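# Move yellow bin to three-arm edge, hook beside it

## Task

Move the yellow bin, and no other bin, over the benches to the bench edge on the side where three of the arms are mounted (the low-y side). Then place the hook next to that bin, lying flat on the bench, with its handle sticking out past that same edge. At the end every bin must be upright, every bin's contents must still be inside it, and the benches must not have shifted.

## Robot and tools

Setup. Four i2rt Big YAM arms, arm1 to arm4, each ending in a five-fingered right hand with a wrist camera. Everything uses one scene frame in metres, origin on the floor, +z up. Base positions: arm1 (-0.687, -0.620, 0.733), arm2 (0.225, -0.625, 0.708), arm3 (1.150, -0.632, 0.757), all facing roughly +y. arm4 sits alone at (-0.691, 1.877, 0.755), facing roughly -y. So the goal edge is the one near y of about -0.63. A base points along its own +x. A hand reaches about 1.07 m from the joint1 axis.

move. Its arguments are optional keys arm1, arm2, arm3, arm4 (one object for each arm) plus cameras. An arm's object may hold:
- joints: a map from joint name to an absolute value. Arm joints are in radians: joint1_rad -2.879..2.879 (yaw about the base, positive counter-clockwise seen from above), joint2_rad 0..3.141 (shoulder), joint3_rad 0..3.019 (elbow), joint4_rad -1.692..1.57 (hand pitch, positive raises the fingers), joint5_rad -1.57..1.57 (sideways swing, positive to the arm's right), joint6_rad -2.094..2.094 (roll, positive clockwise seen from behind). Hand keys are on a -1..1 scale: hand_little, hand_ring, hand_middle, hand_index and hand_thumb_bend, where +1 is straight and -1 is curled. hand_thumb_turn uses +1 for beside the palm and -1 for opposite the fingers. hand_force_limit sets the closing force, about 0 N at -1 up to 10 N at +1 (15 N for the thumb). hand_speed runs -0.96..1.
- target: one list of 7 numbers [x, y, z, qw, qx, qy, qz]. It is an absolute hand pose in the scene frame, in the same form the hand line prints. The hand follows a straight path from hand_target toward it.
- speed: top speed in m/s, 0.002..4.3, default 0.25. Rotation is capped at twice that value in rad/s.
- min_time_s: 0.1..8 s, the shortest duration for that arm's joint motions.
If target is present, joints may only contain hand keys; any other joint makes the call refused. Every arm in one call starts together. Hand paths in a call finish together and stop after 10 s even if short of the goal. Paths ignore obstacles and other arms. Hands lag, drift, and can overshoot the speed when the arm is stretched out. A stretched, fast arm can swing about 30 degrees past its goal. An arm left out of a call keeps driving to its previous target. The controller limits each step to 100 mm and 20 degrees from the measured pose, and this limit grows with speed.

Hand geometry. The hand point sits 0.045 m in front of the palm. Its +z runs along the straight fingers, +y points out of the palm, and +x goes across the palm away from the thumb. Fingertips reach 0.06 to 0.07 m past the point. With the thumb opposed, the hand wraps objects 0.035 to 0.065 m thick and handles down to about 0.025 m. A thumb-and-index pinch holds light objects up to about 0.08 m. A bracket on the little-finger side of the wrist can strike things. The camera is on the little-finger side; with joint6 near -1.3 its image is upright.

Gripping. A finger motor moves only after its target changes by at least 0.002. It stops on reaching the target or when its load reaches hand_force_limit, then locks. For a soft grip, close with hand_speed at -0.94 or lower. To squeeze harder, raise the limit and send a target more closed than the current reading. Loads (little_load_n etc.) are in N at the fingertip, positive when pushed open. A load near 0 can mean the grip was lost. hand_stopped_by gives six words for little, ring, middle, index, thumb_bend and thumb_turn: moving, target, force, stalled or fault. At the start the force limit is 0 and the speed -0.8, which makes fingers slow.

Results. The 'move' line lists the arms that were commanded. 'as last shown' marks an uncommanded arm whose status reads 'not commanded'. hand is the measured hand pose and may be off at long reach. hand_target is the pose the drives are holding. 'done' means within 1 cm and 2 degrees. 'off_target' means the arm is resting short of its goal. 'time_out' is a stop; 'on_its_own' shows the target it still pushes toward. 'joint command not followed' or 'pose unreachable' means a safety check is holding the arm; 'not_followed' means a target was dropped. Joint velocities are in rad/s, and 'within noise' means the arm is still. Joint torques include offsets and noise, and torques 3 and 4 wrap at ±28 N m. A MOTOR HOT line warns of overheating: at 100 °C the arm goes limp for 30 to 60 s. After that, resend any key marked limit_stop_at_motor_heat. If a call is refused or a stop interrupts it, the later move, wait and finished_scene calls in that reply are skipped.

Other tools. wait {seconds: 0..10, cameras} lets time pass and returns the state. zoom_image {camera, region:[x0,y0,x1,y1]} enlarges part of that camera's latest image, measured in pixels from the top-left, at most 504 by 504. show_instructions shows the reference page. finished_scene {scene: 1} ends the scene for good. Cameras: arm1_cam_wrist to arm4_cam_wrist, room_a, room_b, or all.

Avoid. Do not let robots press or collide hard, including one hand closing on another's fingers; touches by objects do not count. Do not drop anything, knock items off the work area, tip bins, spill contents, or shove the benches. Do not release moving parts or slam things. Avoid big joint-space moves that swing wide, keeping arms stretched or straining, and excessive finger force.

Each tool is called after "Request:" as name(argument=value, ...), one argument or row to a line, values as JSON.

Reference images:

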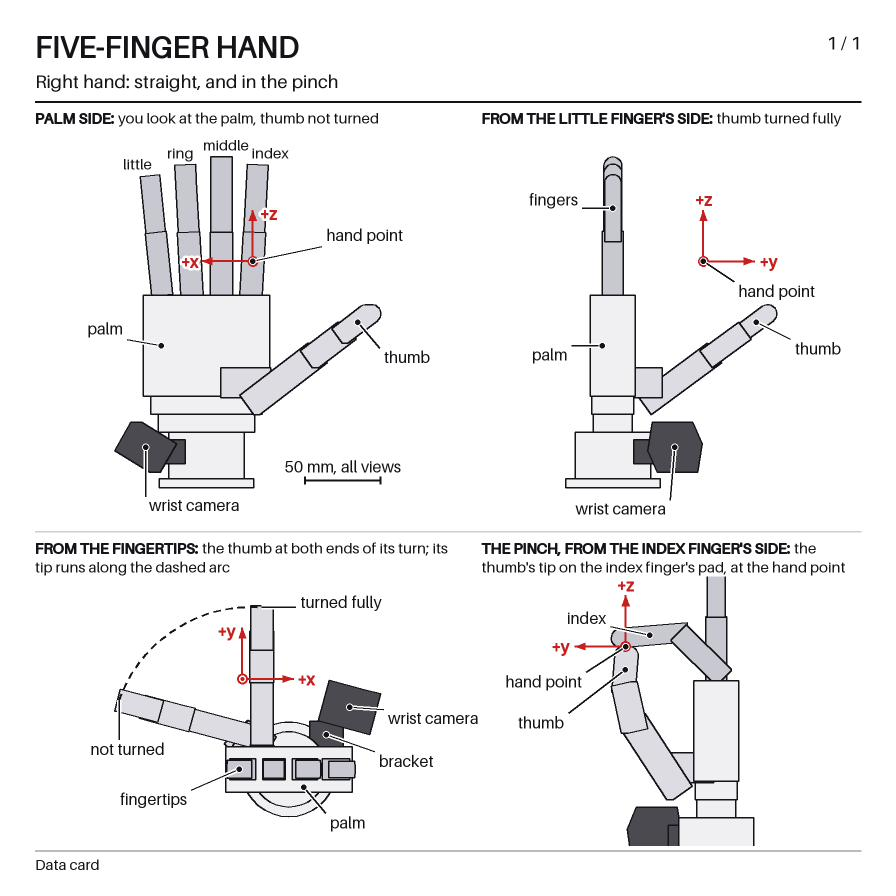

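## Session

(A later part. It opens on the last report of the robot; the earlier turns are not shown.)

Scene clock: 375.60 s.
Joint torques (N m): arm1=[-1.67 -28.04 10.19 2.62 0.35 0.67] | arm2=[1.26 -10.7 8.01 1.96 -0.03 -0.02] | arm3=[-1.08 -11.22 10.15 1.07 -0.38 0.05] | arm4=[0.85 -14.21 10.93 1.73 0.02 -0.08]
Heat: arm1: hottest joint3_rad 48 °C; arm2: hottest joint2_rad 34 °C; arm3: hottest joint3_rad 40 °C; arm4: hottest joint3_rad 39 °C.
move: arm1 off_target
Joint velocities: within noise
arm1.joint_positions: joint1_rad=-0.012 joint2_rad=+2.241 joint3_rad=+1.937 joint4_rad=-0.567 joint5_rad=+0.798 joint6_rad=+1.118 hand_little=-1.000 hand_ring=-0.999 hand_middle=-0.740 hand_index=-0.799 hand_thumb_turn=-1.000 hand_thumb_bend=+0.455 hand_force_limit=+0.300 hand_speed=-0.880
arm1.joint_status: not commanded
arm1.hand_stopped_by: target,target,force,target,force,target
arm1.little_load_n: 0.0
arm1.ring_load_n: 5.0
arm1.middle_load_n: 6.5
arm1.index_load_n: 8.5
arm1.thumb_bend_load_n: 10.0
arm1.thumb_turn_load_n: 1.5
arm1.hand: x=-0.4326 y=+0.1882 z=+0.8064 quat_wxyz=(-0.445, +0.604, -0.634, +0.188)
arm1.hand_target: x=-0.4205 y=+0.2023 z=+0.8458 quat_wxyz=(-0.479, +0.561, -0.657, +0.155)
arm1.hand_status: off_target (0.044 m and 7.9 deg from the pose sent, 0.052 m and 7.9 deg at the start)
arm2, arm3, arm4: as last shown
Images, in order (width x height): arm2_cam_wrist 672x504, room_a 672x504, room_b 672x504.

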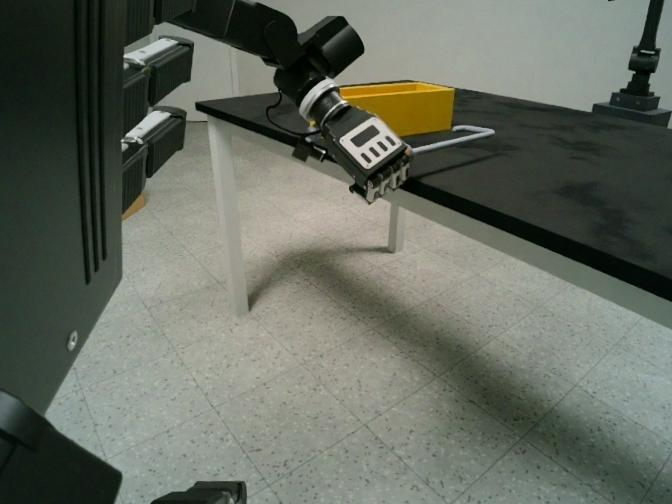

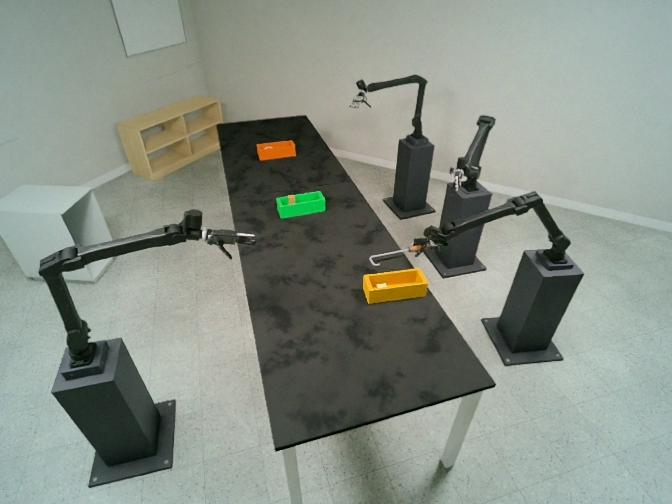

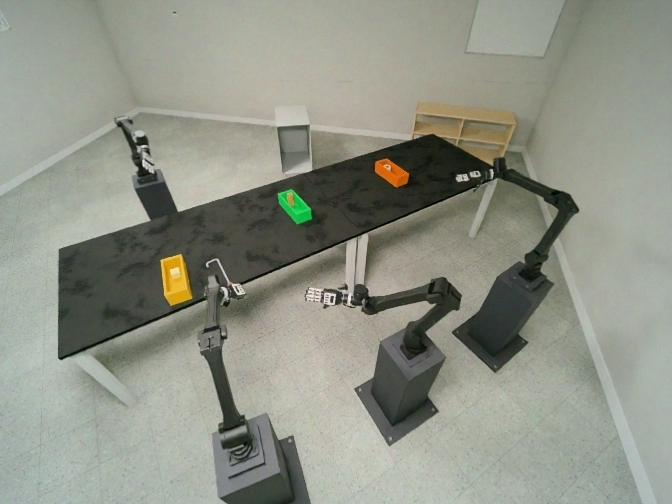

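Request:
move(
  arm1={"target": [-0.42, 0.211, 0.80, 0.479, -0.5603, 0.6575, -0.1552], "speed": 0.06},
  cameras=["arm1_cam_wrist", "arm2_cam_wrist", "room_a", "room_b"],
)

Request:
zoom_image(
  camera="arm2_cam_wrist",
  region=[320, 60, 560, 240],
)

Request:
zoom_image(
  camera="room_a",
  region=[350, 190, 490, 300],
)

Scene clock: 377.97 s.
Joint torques (N m): arm1=[-1.67 -27.05 9.7 2.55 0.41 0.62] | arm2=[1.44 -10.64 8.03 1.92 -0.03 -0.01] | arm3=[-1.08 -11.16 10.15 1.07 -0.38 0.05] | arm4=[0.44 -14.1 10.88 1.7 0.03 -0.09]
Heat: arm1: hottest joint3_rad 48 °C; arm2: hottest joint2_rad 34 °C; arm3: hottest joint3_rad 40 °C; arm4: hottest joint3_rad 39 °C.
move: arm1 off_target
Joint velocities: within noise
arm1.joint_positions: joint1_rad=-0.012 joint2_rad=+2.293 joint3_rad=+1.927 joint4_rad=-0.492 joint5_rad=+0.797 joint6_rad=+1.124 hand_little=-1.000 hand_ring=-0.999 hand_middle=-0.740 hand_index=-0.799 hand_thumb_turn=-1.000 hand_thumb_bend=+0.455 hand_force_limit=+0.300 hand_speed=-0.880
arm1.joint_status: not commanded
arm1.hand_stopped_by: target,target,force,target,force,target
arm1.little_load_n: -0.5
arm1.ring_load_n: 4.5
arm1.middle_load_n: 6.5
arm1.index_load_n: 9.5
arm1.thumb_bend_load_n: 10.0
arm1.thumb_turn_load_n: 1.5
arm1.hand: x=-0.4310 y=+0.1958 z=+0.7709 quat_wxyz=(-0.450, +0.599, -0.636, +0.183)
arm1.hand_target: x=-0.4203 y=+0.2091 z=+0.8008 quat_wxyz=(-0.479, +0.561, -0.657, +0.155)
arm1.hand_status: off_target (0.035 m and 6.8 deg from the pose sent, 0.027 m and 7.9 deg at the start)
arm2, arm3, arm4: as last shown
arm2.thumb_turn_load_n: 0.5
arm3.ring_load_n: -0.5
arm3.thumb_turn_load_n: -0.5
Images, in order (width x height): arm1_cam_wrist 672x504, arm2_cam_wrist 672x504, room_a 672x504, room_b 672x504.

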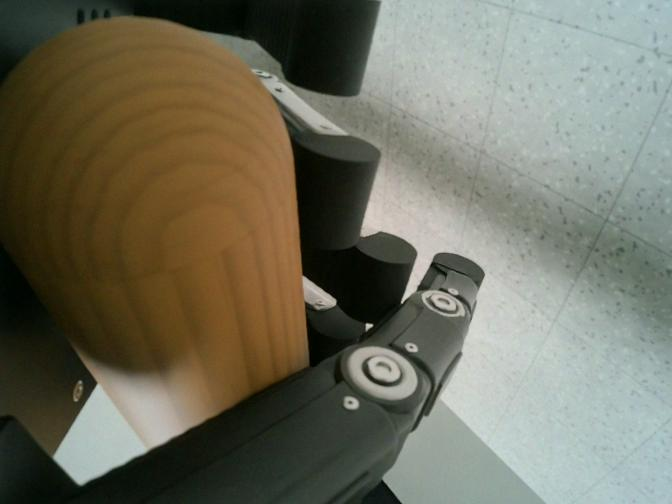

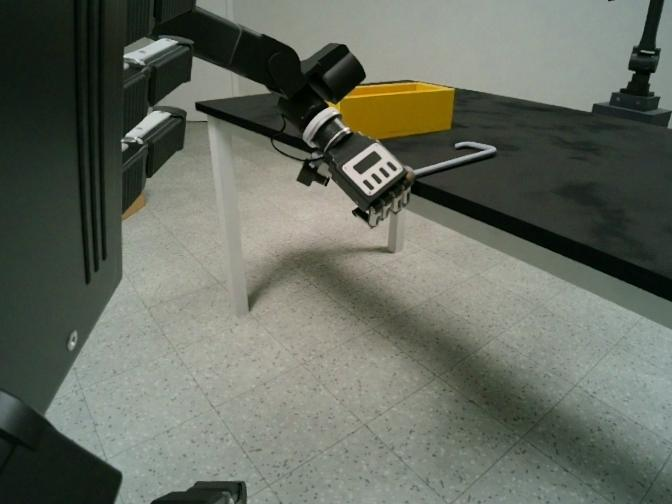

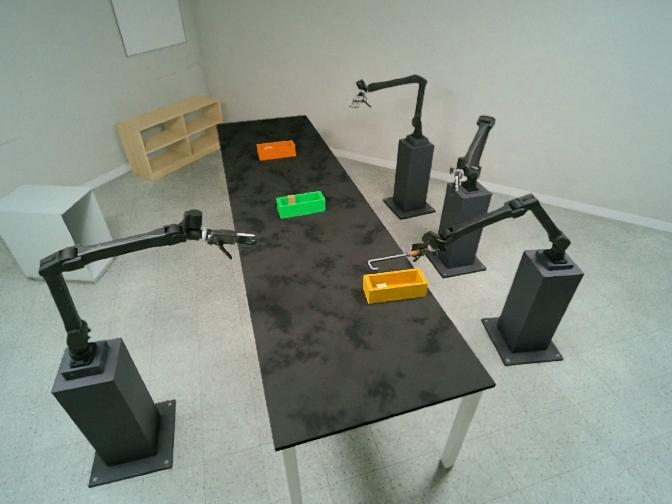

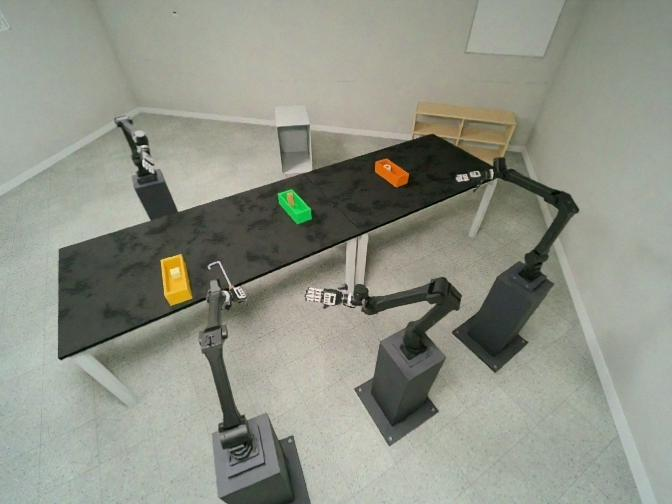

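Scaled by 2.100 from the camera's image (finer frame: 960x720).

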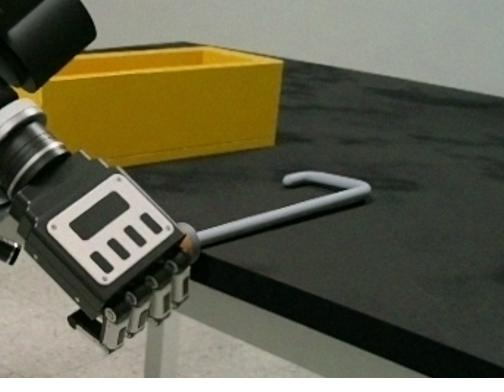

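Scaled by 3.600 from the camera's image (finer frame: 960x720).

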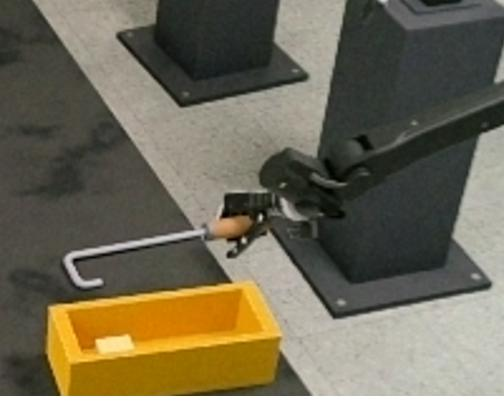

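Request:
move(
  arm1={"target": [-0.42, 0.213, 0.783, 0.479, -0.5603, 0.6575, -0.1552], "speed": 0.05},
  cameras=["arm2_cam_wrist", "room_a", "room_b"],
)

Request:
zoom_image(
  camera="arm2_cam_wrist",
  region=[380, 110, 520, 215],
)

Request:
zoom_image(
  camera="room_a",
  region=[360, 220, 460, 295],
)

Scene clock: 379.23 s.
Joint torques (N m): arm1=[-1.49 -25.64 9.85 2.43 0.44 0.58] | arm2=[1.44 -10.58 8.06 1.95 -0.02 -0.01] | arm3=[-1.08 -11.16 10.15 1.07 -0.38 0.05] | arm4=[0.91 -13.8 10.85 1.62 0.03 -0.09]
Heat: arm1: hottest joint3_rad 48 °C; arm2: hottest joint2_rad 34 °C; arm3: hottest joint3_rad 40 °C; arm4: hottest joint3_rad 39 °C.
move: arm1 off_target
Joint velocities: within noise
arm1.joint_positions: joint1_rad=-0.012 joint2_rad=+2.300 joint3_rad=+1.923 joint4_rad=-0.461 joint5_rad=+0.797 joint6_rad=+1.128 hand_little=-1.000 hand_ring=-0.999 hand_middle=-0.740 hand_index=-0.799 hand_thumb_turn=-1.000 hand_thumb_bend=+0.455 hand_force_limit=+0.300 hand_speed=-0.880
arm1.joint_status: not commanded
arm1.hand_stopped_by: target,target,force,target,force,target
arm1.little_load_n: 0.0
arm1.ring_load_n: 4.5
arm1.middle_load_n: 6.5
arm1.index_load_n: 8.5
arm1.thumb_bend_load_n: 10.0
arm1.thumb_turn_load_n: 1.5
arm1.hand: x=-0.4302 y=+0.2000 z=+0.7688 quat_wxyz=(-0.458, +0.593, -0.638, +0.177)
arm1.hand_target: x=-0.4202 y=+0.2117 z=+0.7834 quat_wxyz=(-0.479, +0.561, -0.657, +0.155)
arm1.hand_status: off_target (0.022 m and 5.6 deg from the pose sent, 0.024 m and 6.9 deg at the start)
arm2, arm3: as last shown
arm2.ring_load_n: -0.5
arm2.thumb_turn_load_n: 0.0
arm3.ring_load_n: 0.0
arm4.joint_positions: joint1_rad=+0.211 joint2_rad=+1.662 joint3_rad=+1.674 joint4_rad=-0.245 joint5_rad=+0.278 joint6_rad=-1.029 hand_little=+1.000 hand_ring=+1.000 hand_middle=+1.000 hand_index=+1.000 hand_thumb_turn=+1.000 hand_thumb_bend=+1.000 hand_force_limit=+0.000 hand_speed=-0.800
arm4.joint_status: not commanded
arm4.hand_stopped_by: target,target,target,target,target,target
arm4.little_load_n: 0.0
arm4.ring_load_n: 0.0
arm4.middle_load_n: 0.0
arm4.index_load_n: 0.0
arm4.thumb_bend_load_n: 0.0
arm4.thumb_turn_load_n: 0.0
arm4.hand: x=-0.6488 y=+1.1346 z=+1.1439 quat_wxyz=(+0.352, +0.370, -0.690, +0.513)
arm4.hand_target: x=-0.6434 y=+1.1396 z=+1.1471 quat_wxyz=(+0.353, +0.378, -0.686, +0.512)
arm4.hand_status: not commanded
Images, in order (width x height): arm2_cam_wrist 672x504, room_a 672x504, room_b 672x504.

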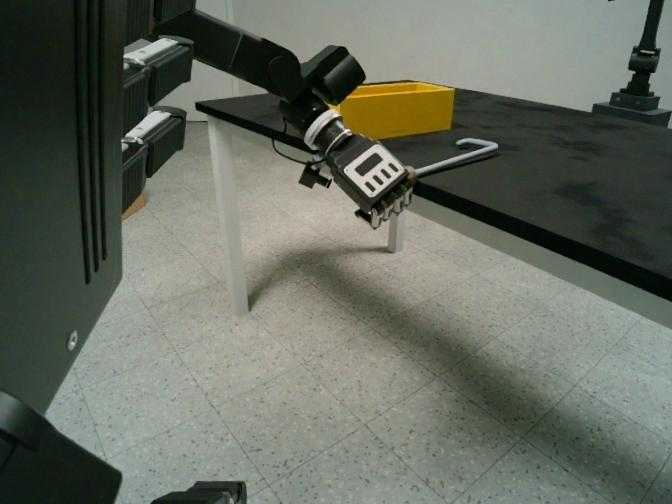

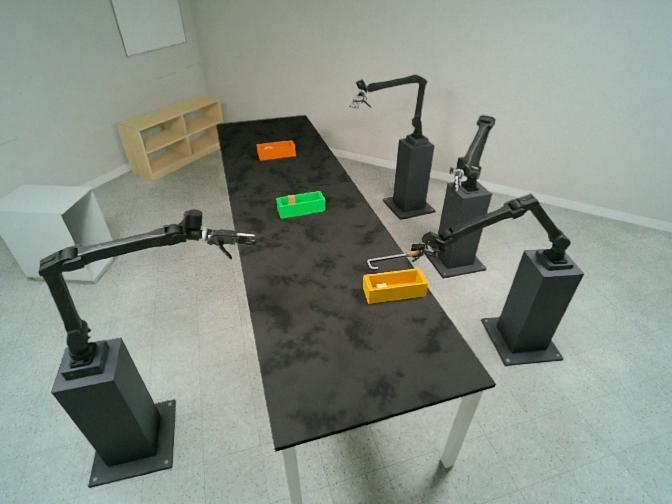

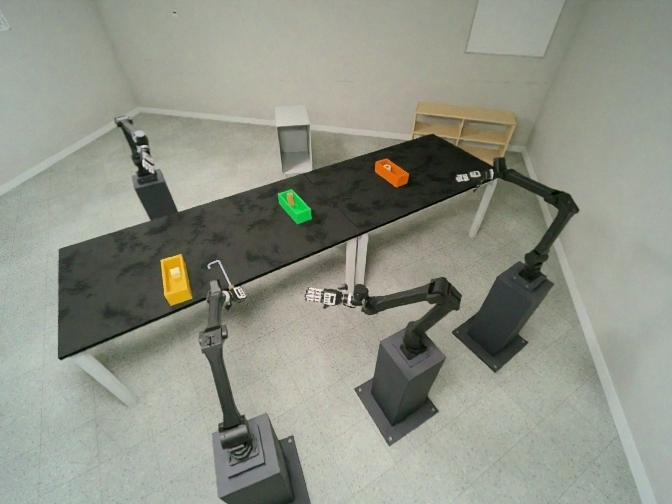

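Scaled by 3.600 from the camera's image (finer frame: 960x720).

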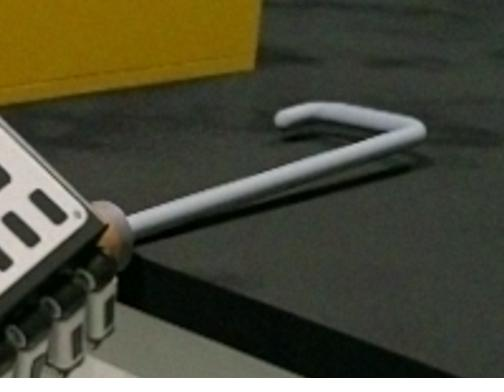

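Scaled by 5.040 from the camera's image (finer frame: 960x720).

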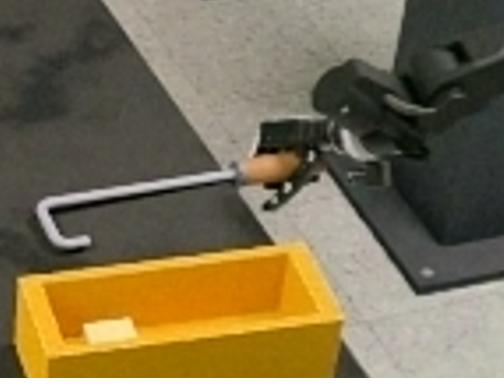

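Request:
move(
  arm1={"target": [-0.42, 0.213, 0.788, 0.4635, -0.5742, 0.6512, -0.1766], "speed": 0.05},
  cameras=["arm2_cam_wrist", "room_a", "room_b"],
)

Request:
zoom_image(
  camera="arm2_cam_wrist",
  region=[380, 110, 520, 215],
)

Request:
zoom_image(
  camera="room_a",
  region=[360, 220, 460, 295],
)

Scene clock: 381.03 s.
Joint torques (N m): arm1=[-1.32 -24.88 12.97 1.24 0.55 0.34] | arm2=[1.2 -10.58 8.05 2 -0.01 -0.01] | arm3=[-1.08 -11.22 10.17 1.07 -0.38 0.05] | arm4=[0.62 -14.15 10.82 1.72 0.05 -0.07]
Heat: arm1: hottest joint3_rad 48 °C; arm2: hottest joint2_rad 34 °C; arm3: hottest joint3_rad 40 °C; arm4: hottest joint3_rad 39 °C.
move: arm1 off_target
Joint velocities: within noise
arm1.joint_positions: joint1_rad=-0.012 joint2_rad=+2.304 joint3_rad=+1.946 joint4_rad=-0.522 joint5_rad=+0.809 joint6_rad=+1.136 hand_little=-1.000 hand_ring=-0.999 hand_middle=-0.740 hand_index=-0.799 hand_thumb_turn=-1.000 hand_thumb_bend=+0.455 hand_force_limit=+0.300 hand_speed=-0.880
arm1.joint_status: not commanded
arm1.hand_stopped_by: target,target,force,target,force,target
arm1.little_load_n: 0.0
arm1.ring_load_n: 4.5
arm1.middle_load_n: 6.5
arm1.index_load_n: 7.5
arm1.thumb_bend_load_n: 10.0
arm1.thumb_turn_load_n: 1.5
arm1.hand: x=-0.4289 y=+0.1949 z=+0.7686 quat_wxyz=(-0.446, +0.597, -0.639, +0.191)
arm1.hand_target: x=-0.4204 y=+0.2111 z=+0.7887 quat_wxyz=(-0.464, +0.574, -0.651, +0.176)
arm1.hand_status: off_target (0.028 m and 4.0 deg from the pose sent, 0.025 m and 2.7 deg at the start)
arm2, arm3, arm4: as last shown
arm2.little_load_n: -0.5
arm2.ring_load_n: 0.0
arm3.index_load_n: -0.5
Images, in order (width x height): arm2_cam_wrist 672x504, room_a 672x504, room_b 672x504.

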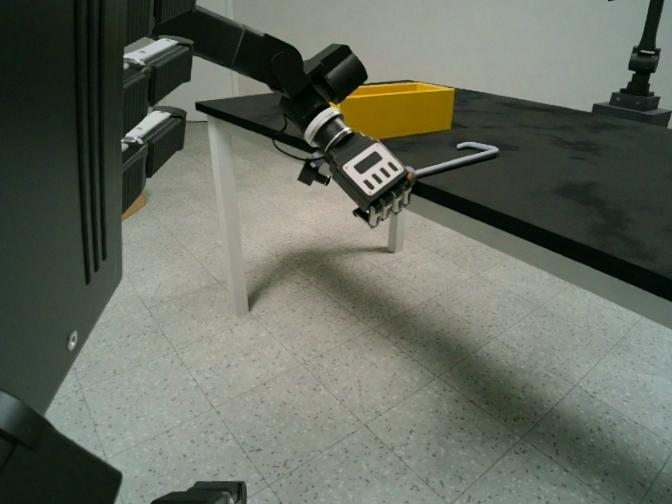

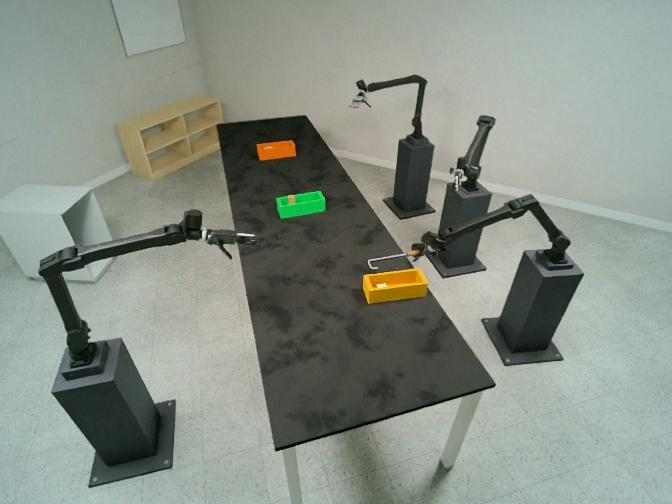

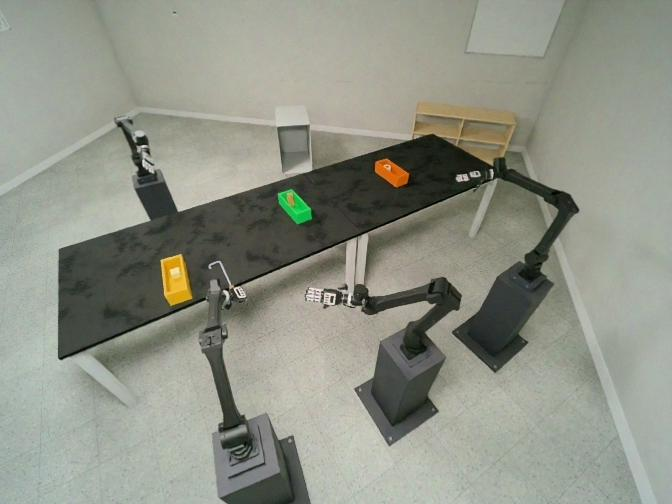

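Scaled by 3.600 from the camera's image (finer frame: 960x720).

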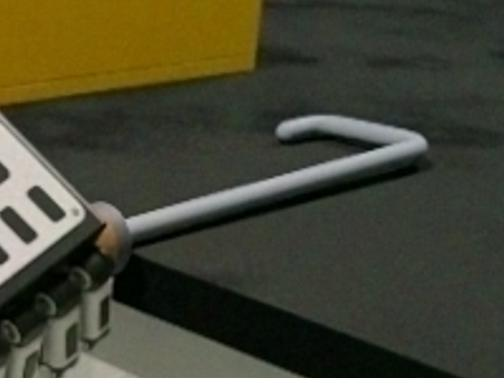

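Scaled by 5.040 from the camera's image (finer frame: 960x720).

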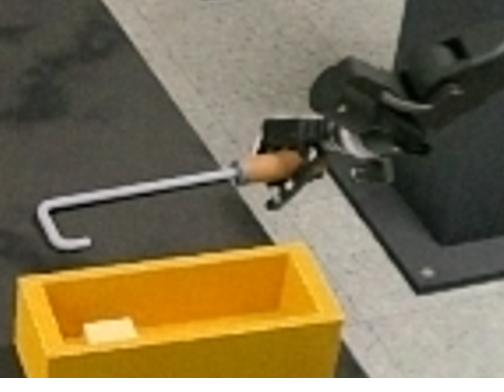

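Request:
move(
  arm1={"joints": {"hand_thumb_bend": 0.85}},
  cameras=["arm1_cam_wrist", "arm2_cam_wrist"],
)

Request:
zoom_image(
  camera="arm2_cam_wrist",
  region=[320, 110, 520, 260],
)

Scene clock: 384.23 s.
Joint torques (N m): arm1=[-1.32 -25.05 12.83 1.17 0.52 0.32] | arm2=[1.32 -10.7 8.01 1.96 -0.01 -0.01] | arm3=[-1.08 -11.22 10.17 1.07 -0.38 0.05] | arm4=[0.85 -13.68 10.88 1.84 0.05 -0.08]
Heat: arm1: hottest joint3_rad 47 °C; arm2: hottest joint2_rad 34 °C; arm3: hottest joint3_rad 41 °C; arm4: hottest joint3_rad 39 °C.
move: arm1 done
Joint velocities: within noise
arm1.joint_positions: joint1_rad=-0.012 joint2_rad=+2.305 joint3_rad=+1.948 joint4_rad=-0.523 joint5_rad=+0.810 joint6_rad=+1.138 hand_little=-1.000 hand_ring=-0.999 hand_middle=-0.741 hand_index=-0.799 hand_thumb_turn=-1.000 hand_thumb_bend=+0.850 hand_force_limit=+0.300 hand_speed=-0.880
arm1.joint_status: all done
arm1.hand_stopped_by: target,target,force,target,target,target
arm1.little_load_n: 0.0
arm1.ring_load_n: 0.0
arm1.middle_load_n: 0.0
arm1.index_load_n: 4.0
arm1.thumb_bend_load_n: 0.0
arm1.thumb_turn_load_n: -0.5
arm1.hand: x=-0.4287 y=+0.1950 z=+0.7682 quat_wxyz=(-0.445, +0.597, -0.639, +0.191)
arm1.hand_target: x=-0.4204 y=+0.2111 z=+0.7884 quat_wxyz=(-0.464, +0.574, -0.651, +0.176)
arm1.hand_status: not commanded
arm2, arm3, arm4: as last shown
arm2.little_load_n: 0.0
arm2.index_load_n: -0.5
arm3.index_load_n: 0.0
arm3.thumb_turn_load_n: 0.0
Images, in order (width x height): arm1_cam_wrist 672x504, arm2_cam_wrist 672x504.

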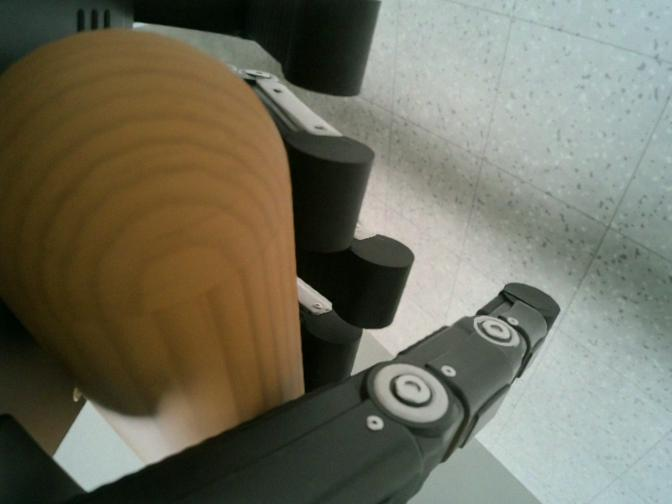

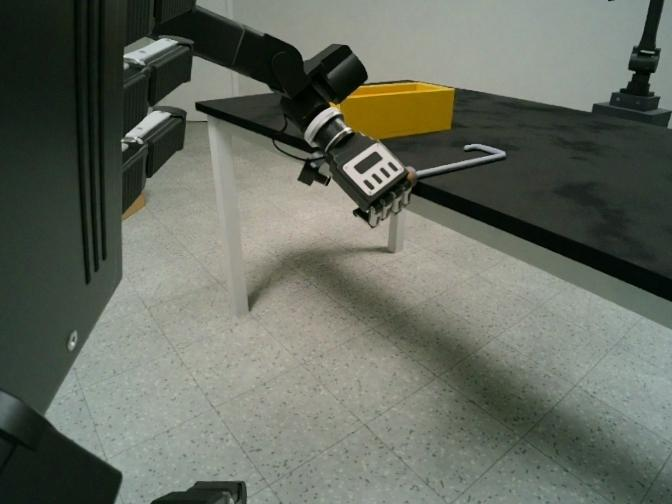

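Scaled by 2.520 from the camera's image (finer frame: 960x720).

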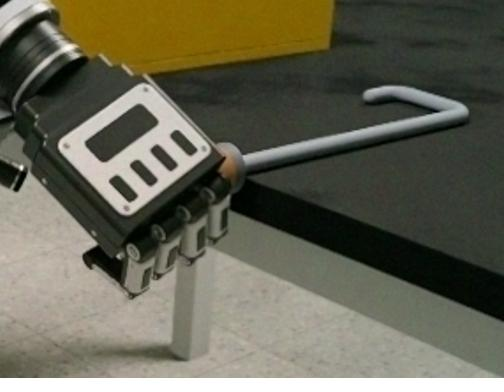

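Request:
move(
  arm1={"joints": {"hand_little": 1, "hand_ring": 1, "hand_middle": 1, "hand_index": -0.2, "hand_speed": -0.8}},
  cameras=["arm1_cam_wrist", "arm2_cam_wrist"],
)

Request:
zoom_image(
  camera="arm2_cam_wrist",
  region=[320, 110, 520, 260],
)

Scene clock: 388.50 s.
Joint torques (N m): arm1=[-1.32 -25 11.73 1.16 0.44 0.09] | arm2=[1.26 -10.7 8.01 2 -0.02 -0.02] | arm3=[-1.14 -11.22 10.15 1.07 -0.38 0.05] | arm4=[1.26 -13.86 10.92 1.66 0.02 -0.1]
Heat: arm1: hottest joint3_rad 47 °C; arm2: hottest joint2_rad 34 °C; arm3: hottest joint3_rad 41 °C; arm4: hottest joint3_rad 39 °C.
move: arm1 done
Joint velocities: within noise
arm1.joint_positions: joint1_rad=-0.012 joint2_rad=+2.305 joint3_rad=+1.963 joint4_rad=-0.523 joint5_rad=+0.813 joint6_rad=+1.158 hand_little=+1.000 hand_ring=+1.000 hand_middle=+1.000 hand_index=-0.200 hand_thumb_turn=-1.000 hand_thumb_bend=+0.850 hand_force_limit=+0.300 hand_speed=-0.800
arm1.joint_status: all done
arm1.hand_stopped_by: target,target,target,target,target,target
arm1.little_load_n: 0.0
arm1.ring_load_n: 0.0
arm1.middle_load_n: 0.0
arm1.index_load_n: 0.0
arm1.thumb_bend_load_n: 0.0
arm1.thumb_turn_load_n: 0.0
arm1.hand: x=-0.4271 y=+0.2006 z=+0.7773 quat_wxyz=(-0.453, +0.586, -0.646, +0.183)
arm1.hand_target: x=-0.4204 y=+0.2112 z=+0.7885 quat_wxyz=(-0.464, +0.574, -0.651, +0.176)
arm1.hand_status: not commanded
arm2.joint_positions: joint1_rad=+0.672 joint2_rad=+1.253 joint3_rad=+0.524 joint4_rad=+0.846 joint5_rad=-0.321 joint6_rad=-1.260 hand_little=+1.000 hand_ring=+1.000 hand_middle=+1.000 hand_index=+0.990 hand_thumb_turn=+1.000 hand_thumb_bend=+1.000 hand_force_limit=+0.200 hand_speed=-0.800
arm2.joint_status: not commanded
arm2.hand_stopped_by: target,target,target,target,target,target
arm2.little_load_n: -0.5
arm2.ring_load_n: 0.0
arm2.middle_load_n: 0.0
arm2.index_load_n: 0.0
arm2.thumb_bend_load_n: 0.5
arm2.thumb_turn_load_n: 0.0
arm2.hand: x=-0.1073 y=-0.2132 z=+0.9504 quat_wxyz=(-0.734, +0.280, +0.606, +0.125)
arm2.hand_target: x=-0.1096 y=-0.2174 z=+0.9481 quat_wxyz=(-0.732, +0.276, +0.611, +0.124)
arm2.hand_status: not commanded
arm3, arm4: as last shown
arm3.index_load_n: -0.5
Images, in order (width x height): arm1_cam_wrist 672x504, arm2_cam_wrist 672x504.

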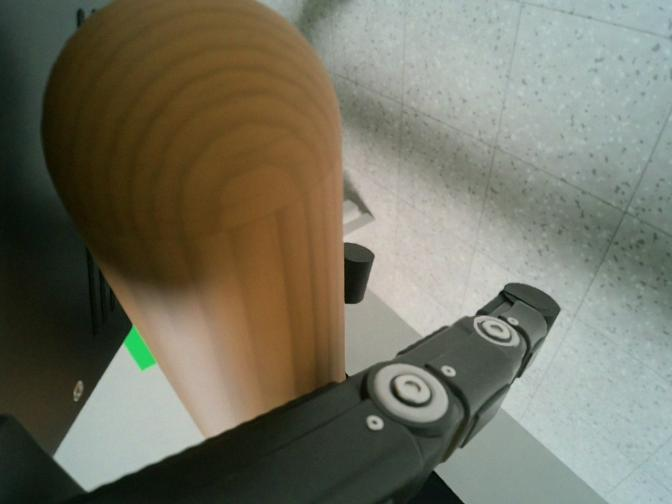

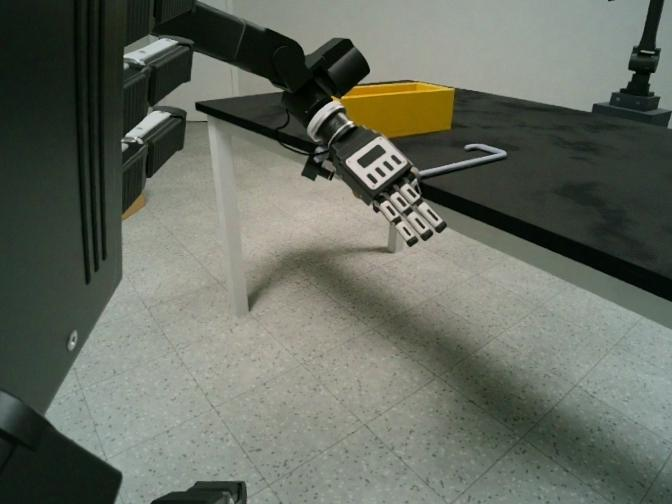

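Scaled by 2.520 from the camera's image (finer frame: 960x720).

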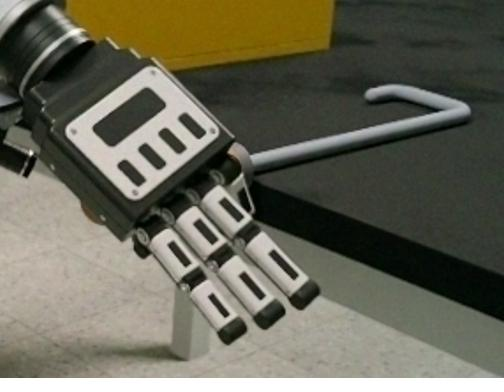

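Request:
move(
  arm1={"target": [-0.419, 0.188, 0.790, 0.4635, -0.5742, 0.6512, -0.1766], "speed": 0.05},
  cameras=["arm2_cam_wrist"],
)

Request:
move(
  arm1={"joints": {"hand_index": 1}},
  cameras=["arm1_cam_wrist", "arm2_cam_wrist", "room_a"],
)

Request:
zoom_image(
  camera="arm2_cam_wrist",
  region=[320, 110, 520, 260],
)

Scene clock: 389.93 s.
Joint torques (N m): arm1=[-1.96 -26.81 7.95 1.59 0.29 0.01] | arm2=[1.44 -10.64 8.02 1.98 -0.03 -0.01] | arm3=[-1.08 -11.22 10.17 1.07 -0.38 0.05] | arm4=[0.79 -13.68 10.88 1.81 0.08 -0.1]
Heat: arm1: hottest joint3_rad 47 °C; arm2: hottest joint2_rad 34 °C; arm3: hottest joint3_rad 41 °C; arm4: hottest joint3_rad 39 °C.
move: arm1 off_target
Joint velocities: within noise
arm1.joint_positions: joint1_rad=-0.012 joint2_rad=+2.271 joint3_rad=+1.891 joint4_rad=-0.478 joint5_rad=+0.813 joint6_rad=+1.158 hand_little=+1.000 hand_ring=+1.000 hand_middle=+1.000 hand_index=-0.200 hand_thumb_turn=-1.000 hand_thumb_bend=+0.850 hand_force_limit=+0.300 hand_speed=-0.800
arm1.joint_status: not commanded
arm1.hand_stopped_by: target,target,target,target,target,target
arm1.little_load_n: 0.0
arm1.ring_load_n: 0.0
arm1.middle_load_n: 0.0
arm1.index_load_n: 0.0
arm1.thumb_bend_load_n: 0.0
arm1.thumb_turn_load_n: 0.0
arm1.hand: x=-0.4294 y=+0.1890 z=+0.7758 quat_wxyz=(-0.456, +0.584, -0.646, +0.181)
arm1.hand_target: x=-0.4190 y=+0.1879 z=+0.7900 quat_wxyz=(-0.463, +0.574, -0.651, +0.177)
arm1.hand_status: off_target (0.018 m and 1.7 deg from the pose sent, 0.020 m and 2.1 deg at the start)
arm2, arm4: as last shown
arm2.little_load_n: 0.0
arm2.thumb_bend_load_n: 0.0
arm3.joint_positions: joint1_rad=-0.293 joint2_rad=+1.522 joint3_rad=+1.374 joint4_rad=-0.323 joint5_rad=-1.138 joint6_rad=-0.398 hand_little=+1.000 hand_ring=+1.000 hand_middle=+1.000 hand_index=+1.000 hand_thumb_turn=+1.000 hand_thumb_bend=+1.000 hand_force_limit=+0.100 hand_speed=-0.800
arm3.joint_status: not commanded
arm3.hand_stopped_by: target,target,target,target,target,target
arm3.little_load_n: 0.0
arm3.ring_load_n: 0.0
arm3.middle_load_n: 0.0
arm3.index_load_n: 0.0
arm3.thumb_bend_load_n: 0.0
arm3.thumb_turn_load_n: 0.0
arm3.hand: x=+1.1026 y=-0.0555 z=+1.0873 quat_wxyz=(-0.563, +0.689, +0.341, -0.303)
arm3.hand_target: x=+1.1000 y=-0.0505 z=+1.1000 quat_wxyz=(-0.571, +0.679, +0.354, -0.297)
arm3.hand_status: not commanded
Images, in order (width x height): arm2_cam_wrist 672x504.

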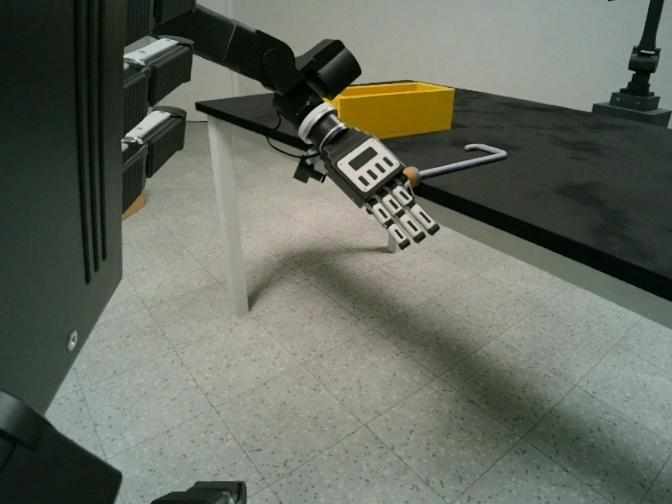

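Scene clock: 392.57 s.
Joint torques (N m): arm1=[-1.9 -27.16 7.95 1.58 0.29 0.01] | arm2=[1.2 -10.58 8.01 1.92 -0.02 -0.01] | arm3=[-1.08 -11.16 10.17 1.09 -0.38 0.05] | arm4=[0.32 -13.86 10.88 1.83 0.03 -0.12]
Heat: arm1: hottest joint3_rad 46 °C; arm2: hottest joint2_rad 34 °C; arm3: hottest joint3_rad 41 °C; arm4: hottest joint3_rad 39 °C.
move: arm1 done
Joint velocities: within noise
arm1.joint_positions: joint1_rad=-0.012 joint2_rad=+2.271 joint3_rad=+1.891 joint4_rad=-0.478 joint5_rad=+0.813 joint6_rad=+1.158 hand_little=+1.000 hand_ring=+1.000 hand_middle=+1.000 hand_index=+1.000 hand_thumb_turn=-1.000 hand_thumb_bend=+0.850 hand_force_limit=+0.300 hand_speed=-0.800
arm1.joint_status: all done
arm1.hand_stopped_by: target,target,target,target,target,target
arm1.little_load_n: 0.0
arm1.ring_load_n: 0.0
arm1.middle_load_n: 0.0
arm1.index_load_n: 0.0
arm1.thumb_bend_load_n: 0.0
arm1.thumb_turn_load_n: 0.0
arm1.hand: x=-0.4294 y=+0.1890 z=+0.7758 quat_wxyz=(-0.456, +0.584, -0.646, +0.181)
arm1.hand_target: x=-0.4190 y=+0.1879 z=+0.7900 quat_wxyz=(-0.463, +0.574, -0.651, +0.177)
arm1.hand_status: not commanded
arm2, arm3, arm4: as last shown
arm2.thumb_bend_load_n: -0.5
arm3.middle_load_n: -0.5
arm3.thumb_turn_load_n: -0.5
Images, in order (width x height): arm1_cam_wrist 672x504, arm2_cam_wrist 672x504, room_a 672x504.

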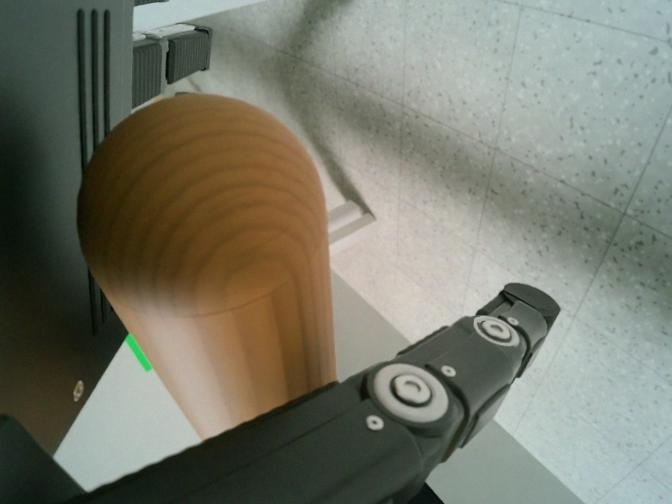

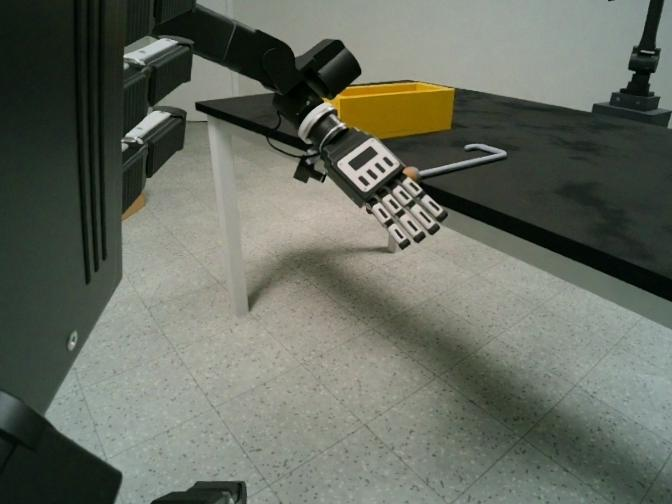

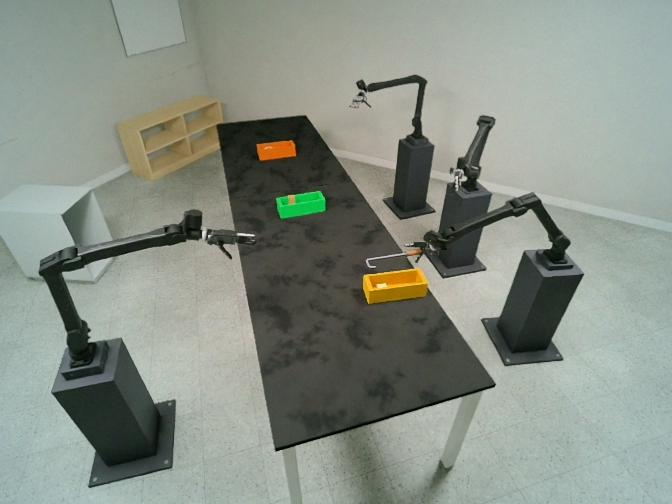

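Scaled by 2.520 from the camera's image (finer frame: 960x720).

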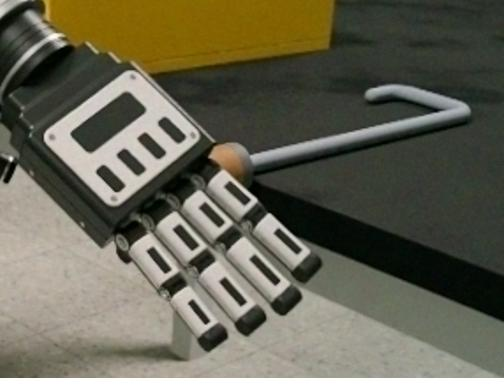

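Request:
move(
  arm1={"target": [-0.460, 0.173, 0.840, 0.4635, -0.5742, 0.6512, -0.1766], "speed": 0.06},
  cameras=["arm1_cam_wrist", "arm2_cam_wrist"],
)

Request:
zoom_image(
  camera="arm2_cam_wrist",
  region=[320, 110, 520, 260],
)

Scene clock: 395.17 s.
Joint torques (N m): arm1=[-0.21 -25.93 8.1 0.76 0.5 0.1] | arm2=[1.32 -10.64 8.05 2 -0.02 -0.02] | arm3=[-1.08 -11.22 10.17 1.07 -0.38 0.05] | arm4=[0.38 -13.98 10.91 1.88 0.07 -0.11]
Heat: arm1: hottest joint3_rad 46 °C; arm2: hottest joint2_rad 34 °C; arm3: hottest joint3_rad 41 °C; arm4: hottest joint3_rad 39 °C.
move: arm1 off_target
Joint velocities: within noise
arm1.joint_positions: joint1_rad=+0.017 joint2_rad=+2.163 joint3_rad=+1.851 joint4_rad=-0.563 joint5_rad=+0.843 joint6_rad=+1.209 hand_little=+1.000 hand_ring=+1.000 hand_middle=+1.000 hand_index=+1.000 hand_thumb_turn=-1.000 hand_thumb_bend=+0.850 hand_force_limit=+0.300 hand_speed=-0.800
arm1.joint_status: not commanded
arm1.hand_stopped_by: target,target,target,target,target,target
arm1.little_load_n: -0.5
arm1.ring_load_n: -0.5
arm1.middle_load_n: 0.0
arm1.index_load_n: 0.0
arm1.thumb_bend_load_n: 0.0
arm1.thumb_turn_load_n: 0.0
arm1.hand: x=-0.4513 y=+0.1734 z=+0.8320 quat_wxyz=(-0.461, +0.574, -0.652, +0.180)
arm1.hand_target: x=-0.4598 y=+0.1731 z=+0.8400 quat_wxyz=(-0.464, +0.574, -0.651, +0.177)
arm1.hand_status: off_target (0.012 m and 0.5 deg from the pose sent, 0.073 m and 1.7 deg at the start)
arm2, arm3, arm4: as last shown
arm2.thumb_bend_load_n: 0.0
arm3.ring_load_n: -0.5
arm3.middle_load_n: 0.0
arm3.index_load_n: -0.5
arm4.ring_load_n: -0.5
Images, in order (width x height): arm1_cam_wrist 672x504, arm2_cam_wrist 672x504.

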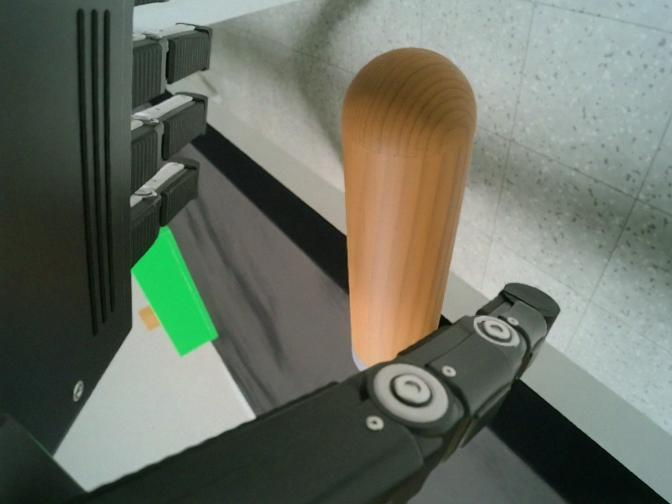

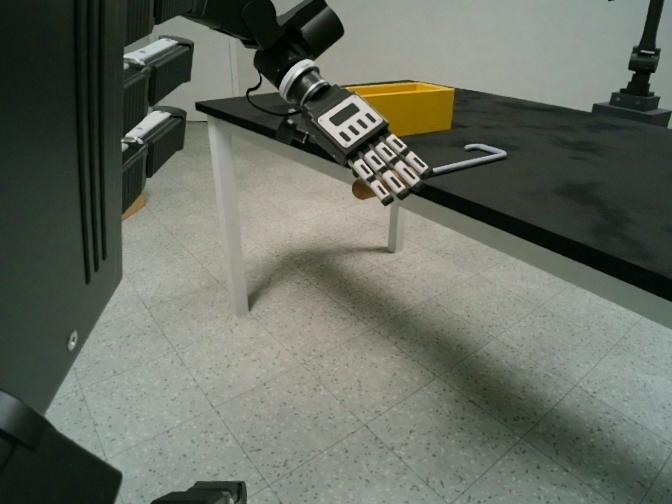

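Scaled by 2.520 from the camera's image (finer frame: 960x720).

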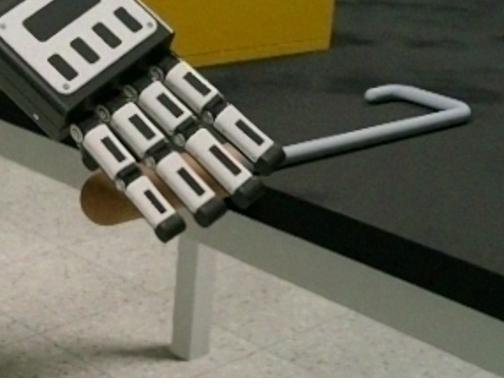

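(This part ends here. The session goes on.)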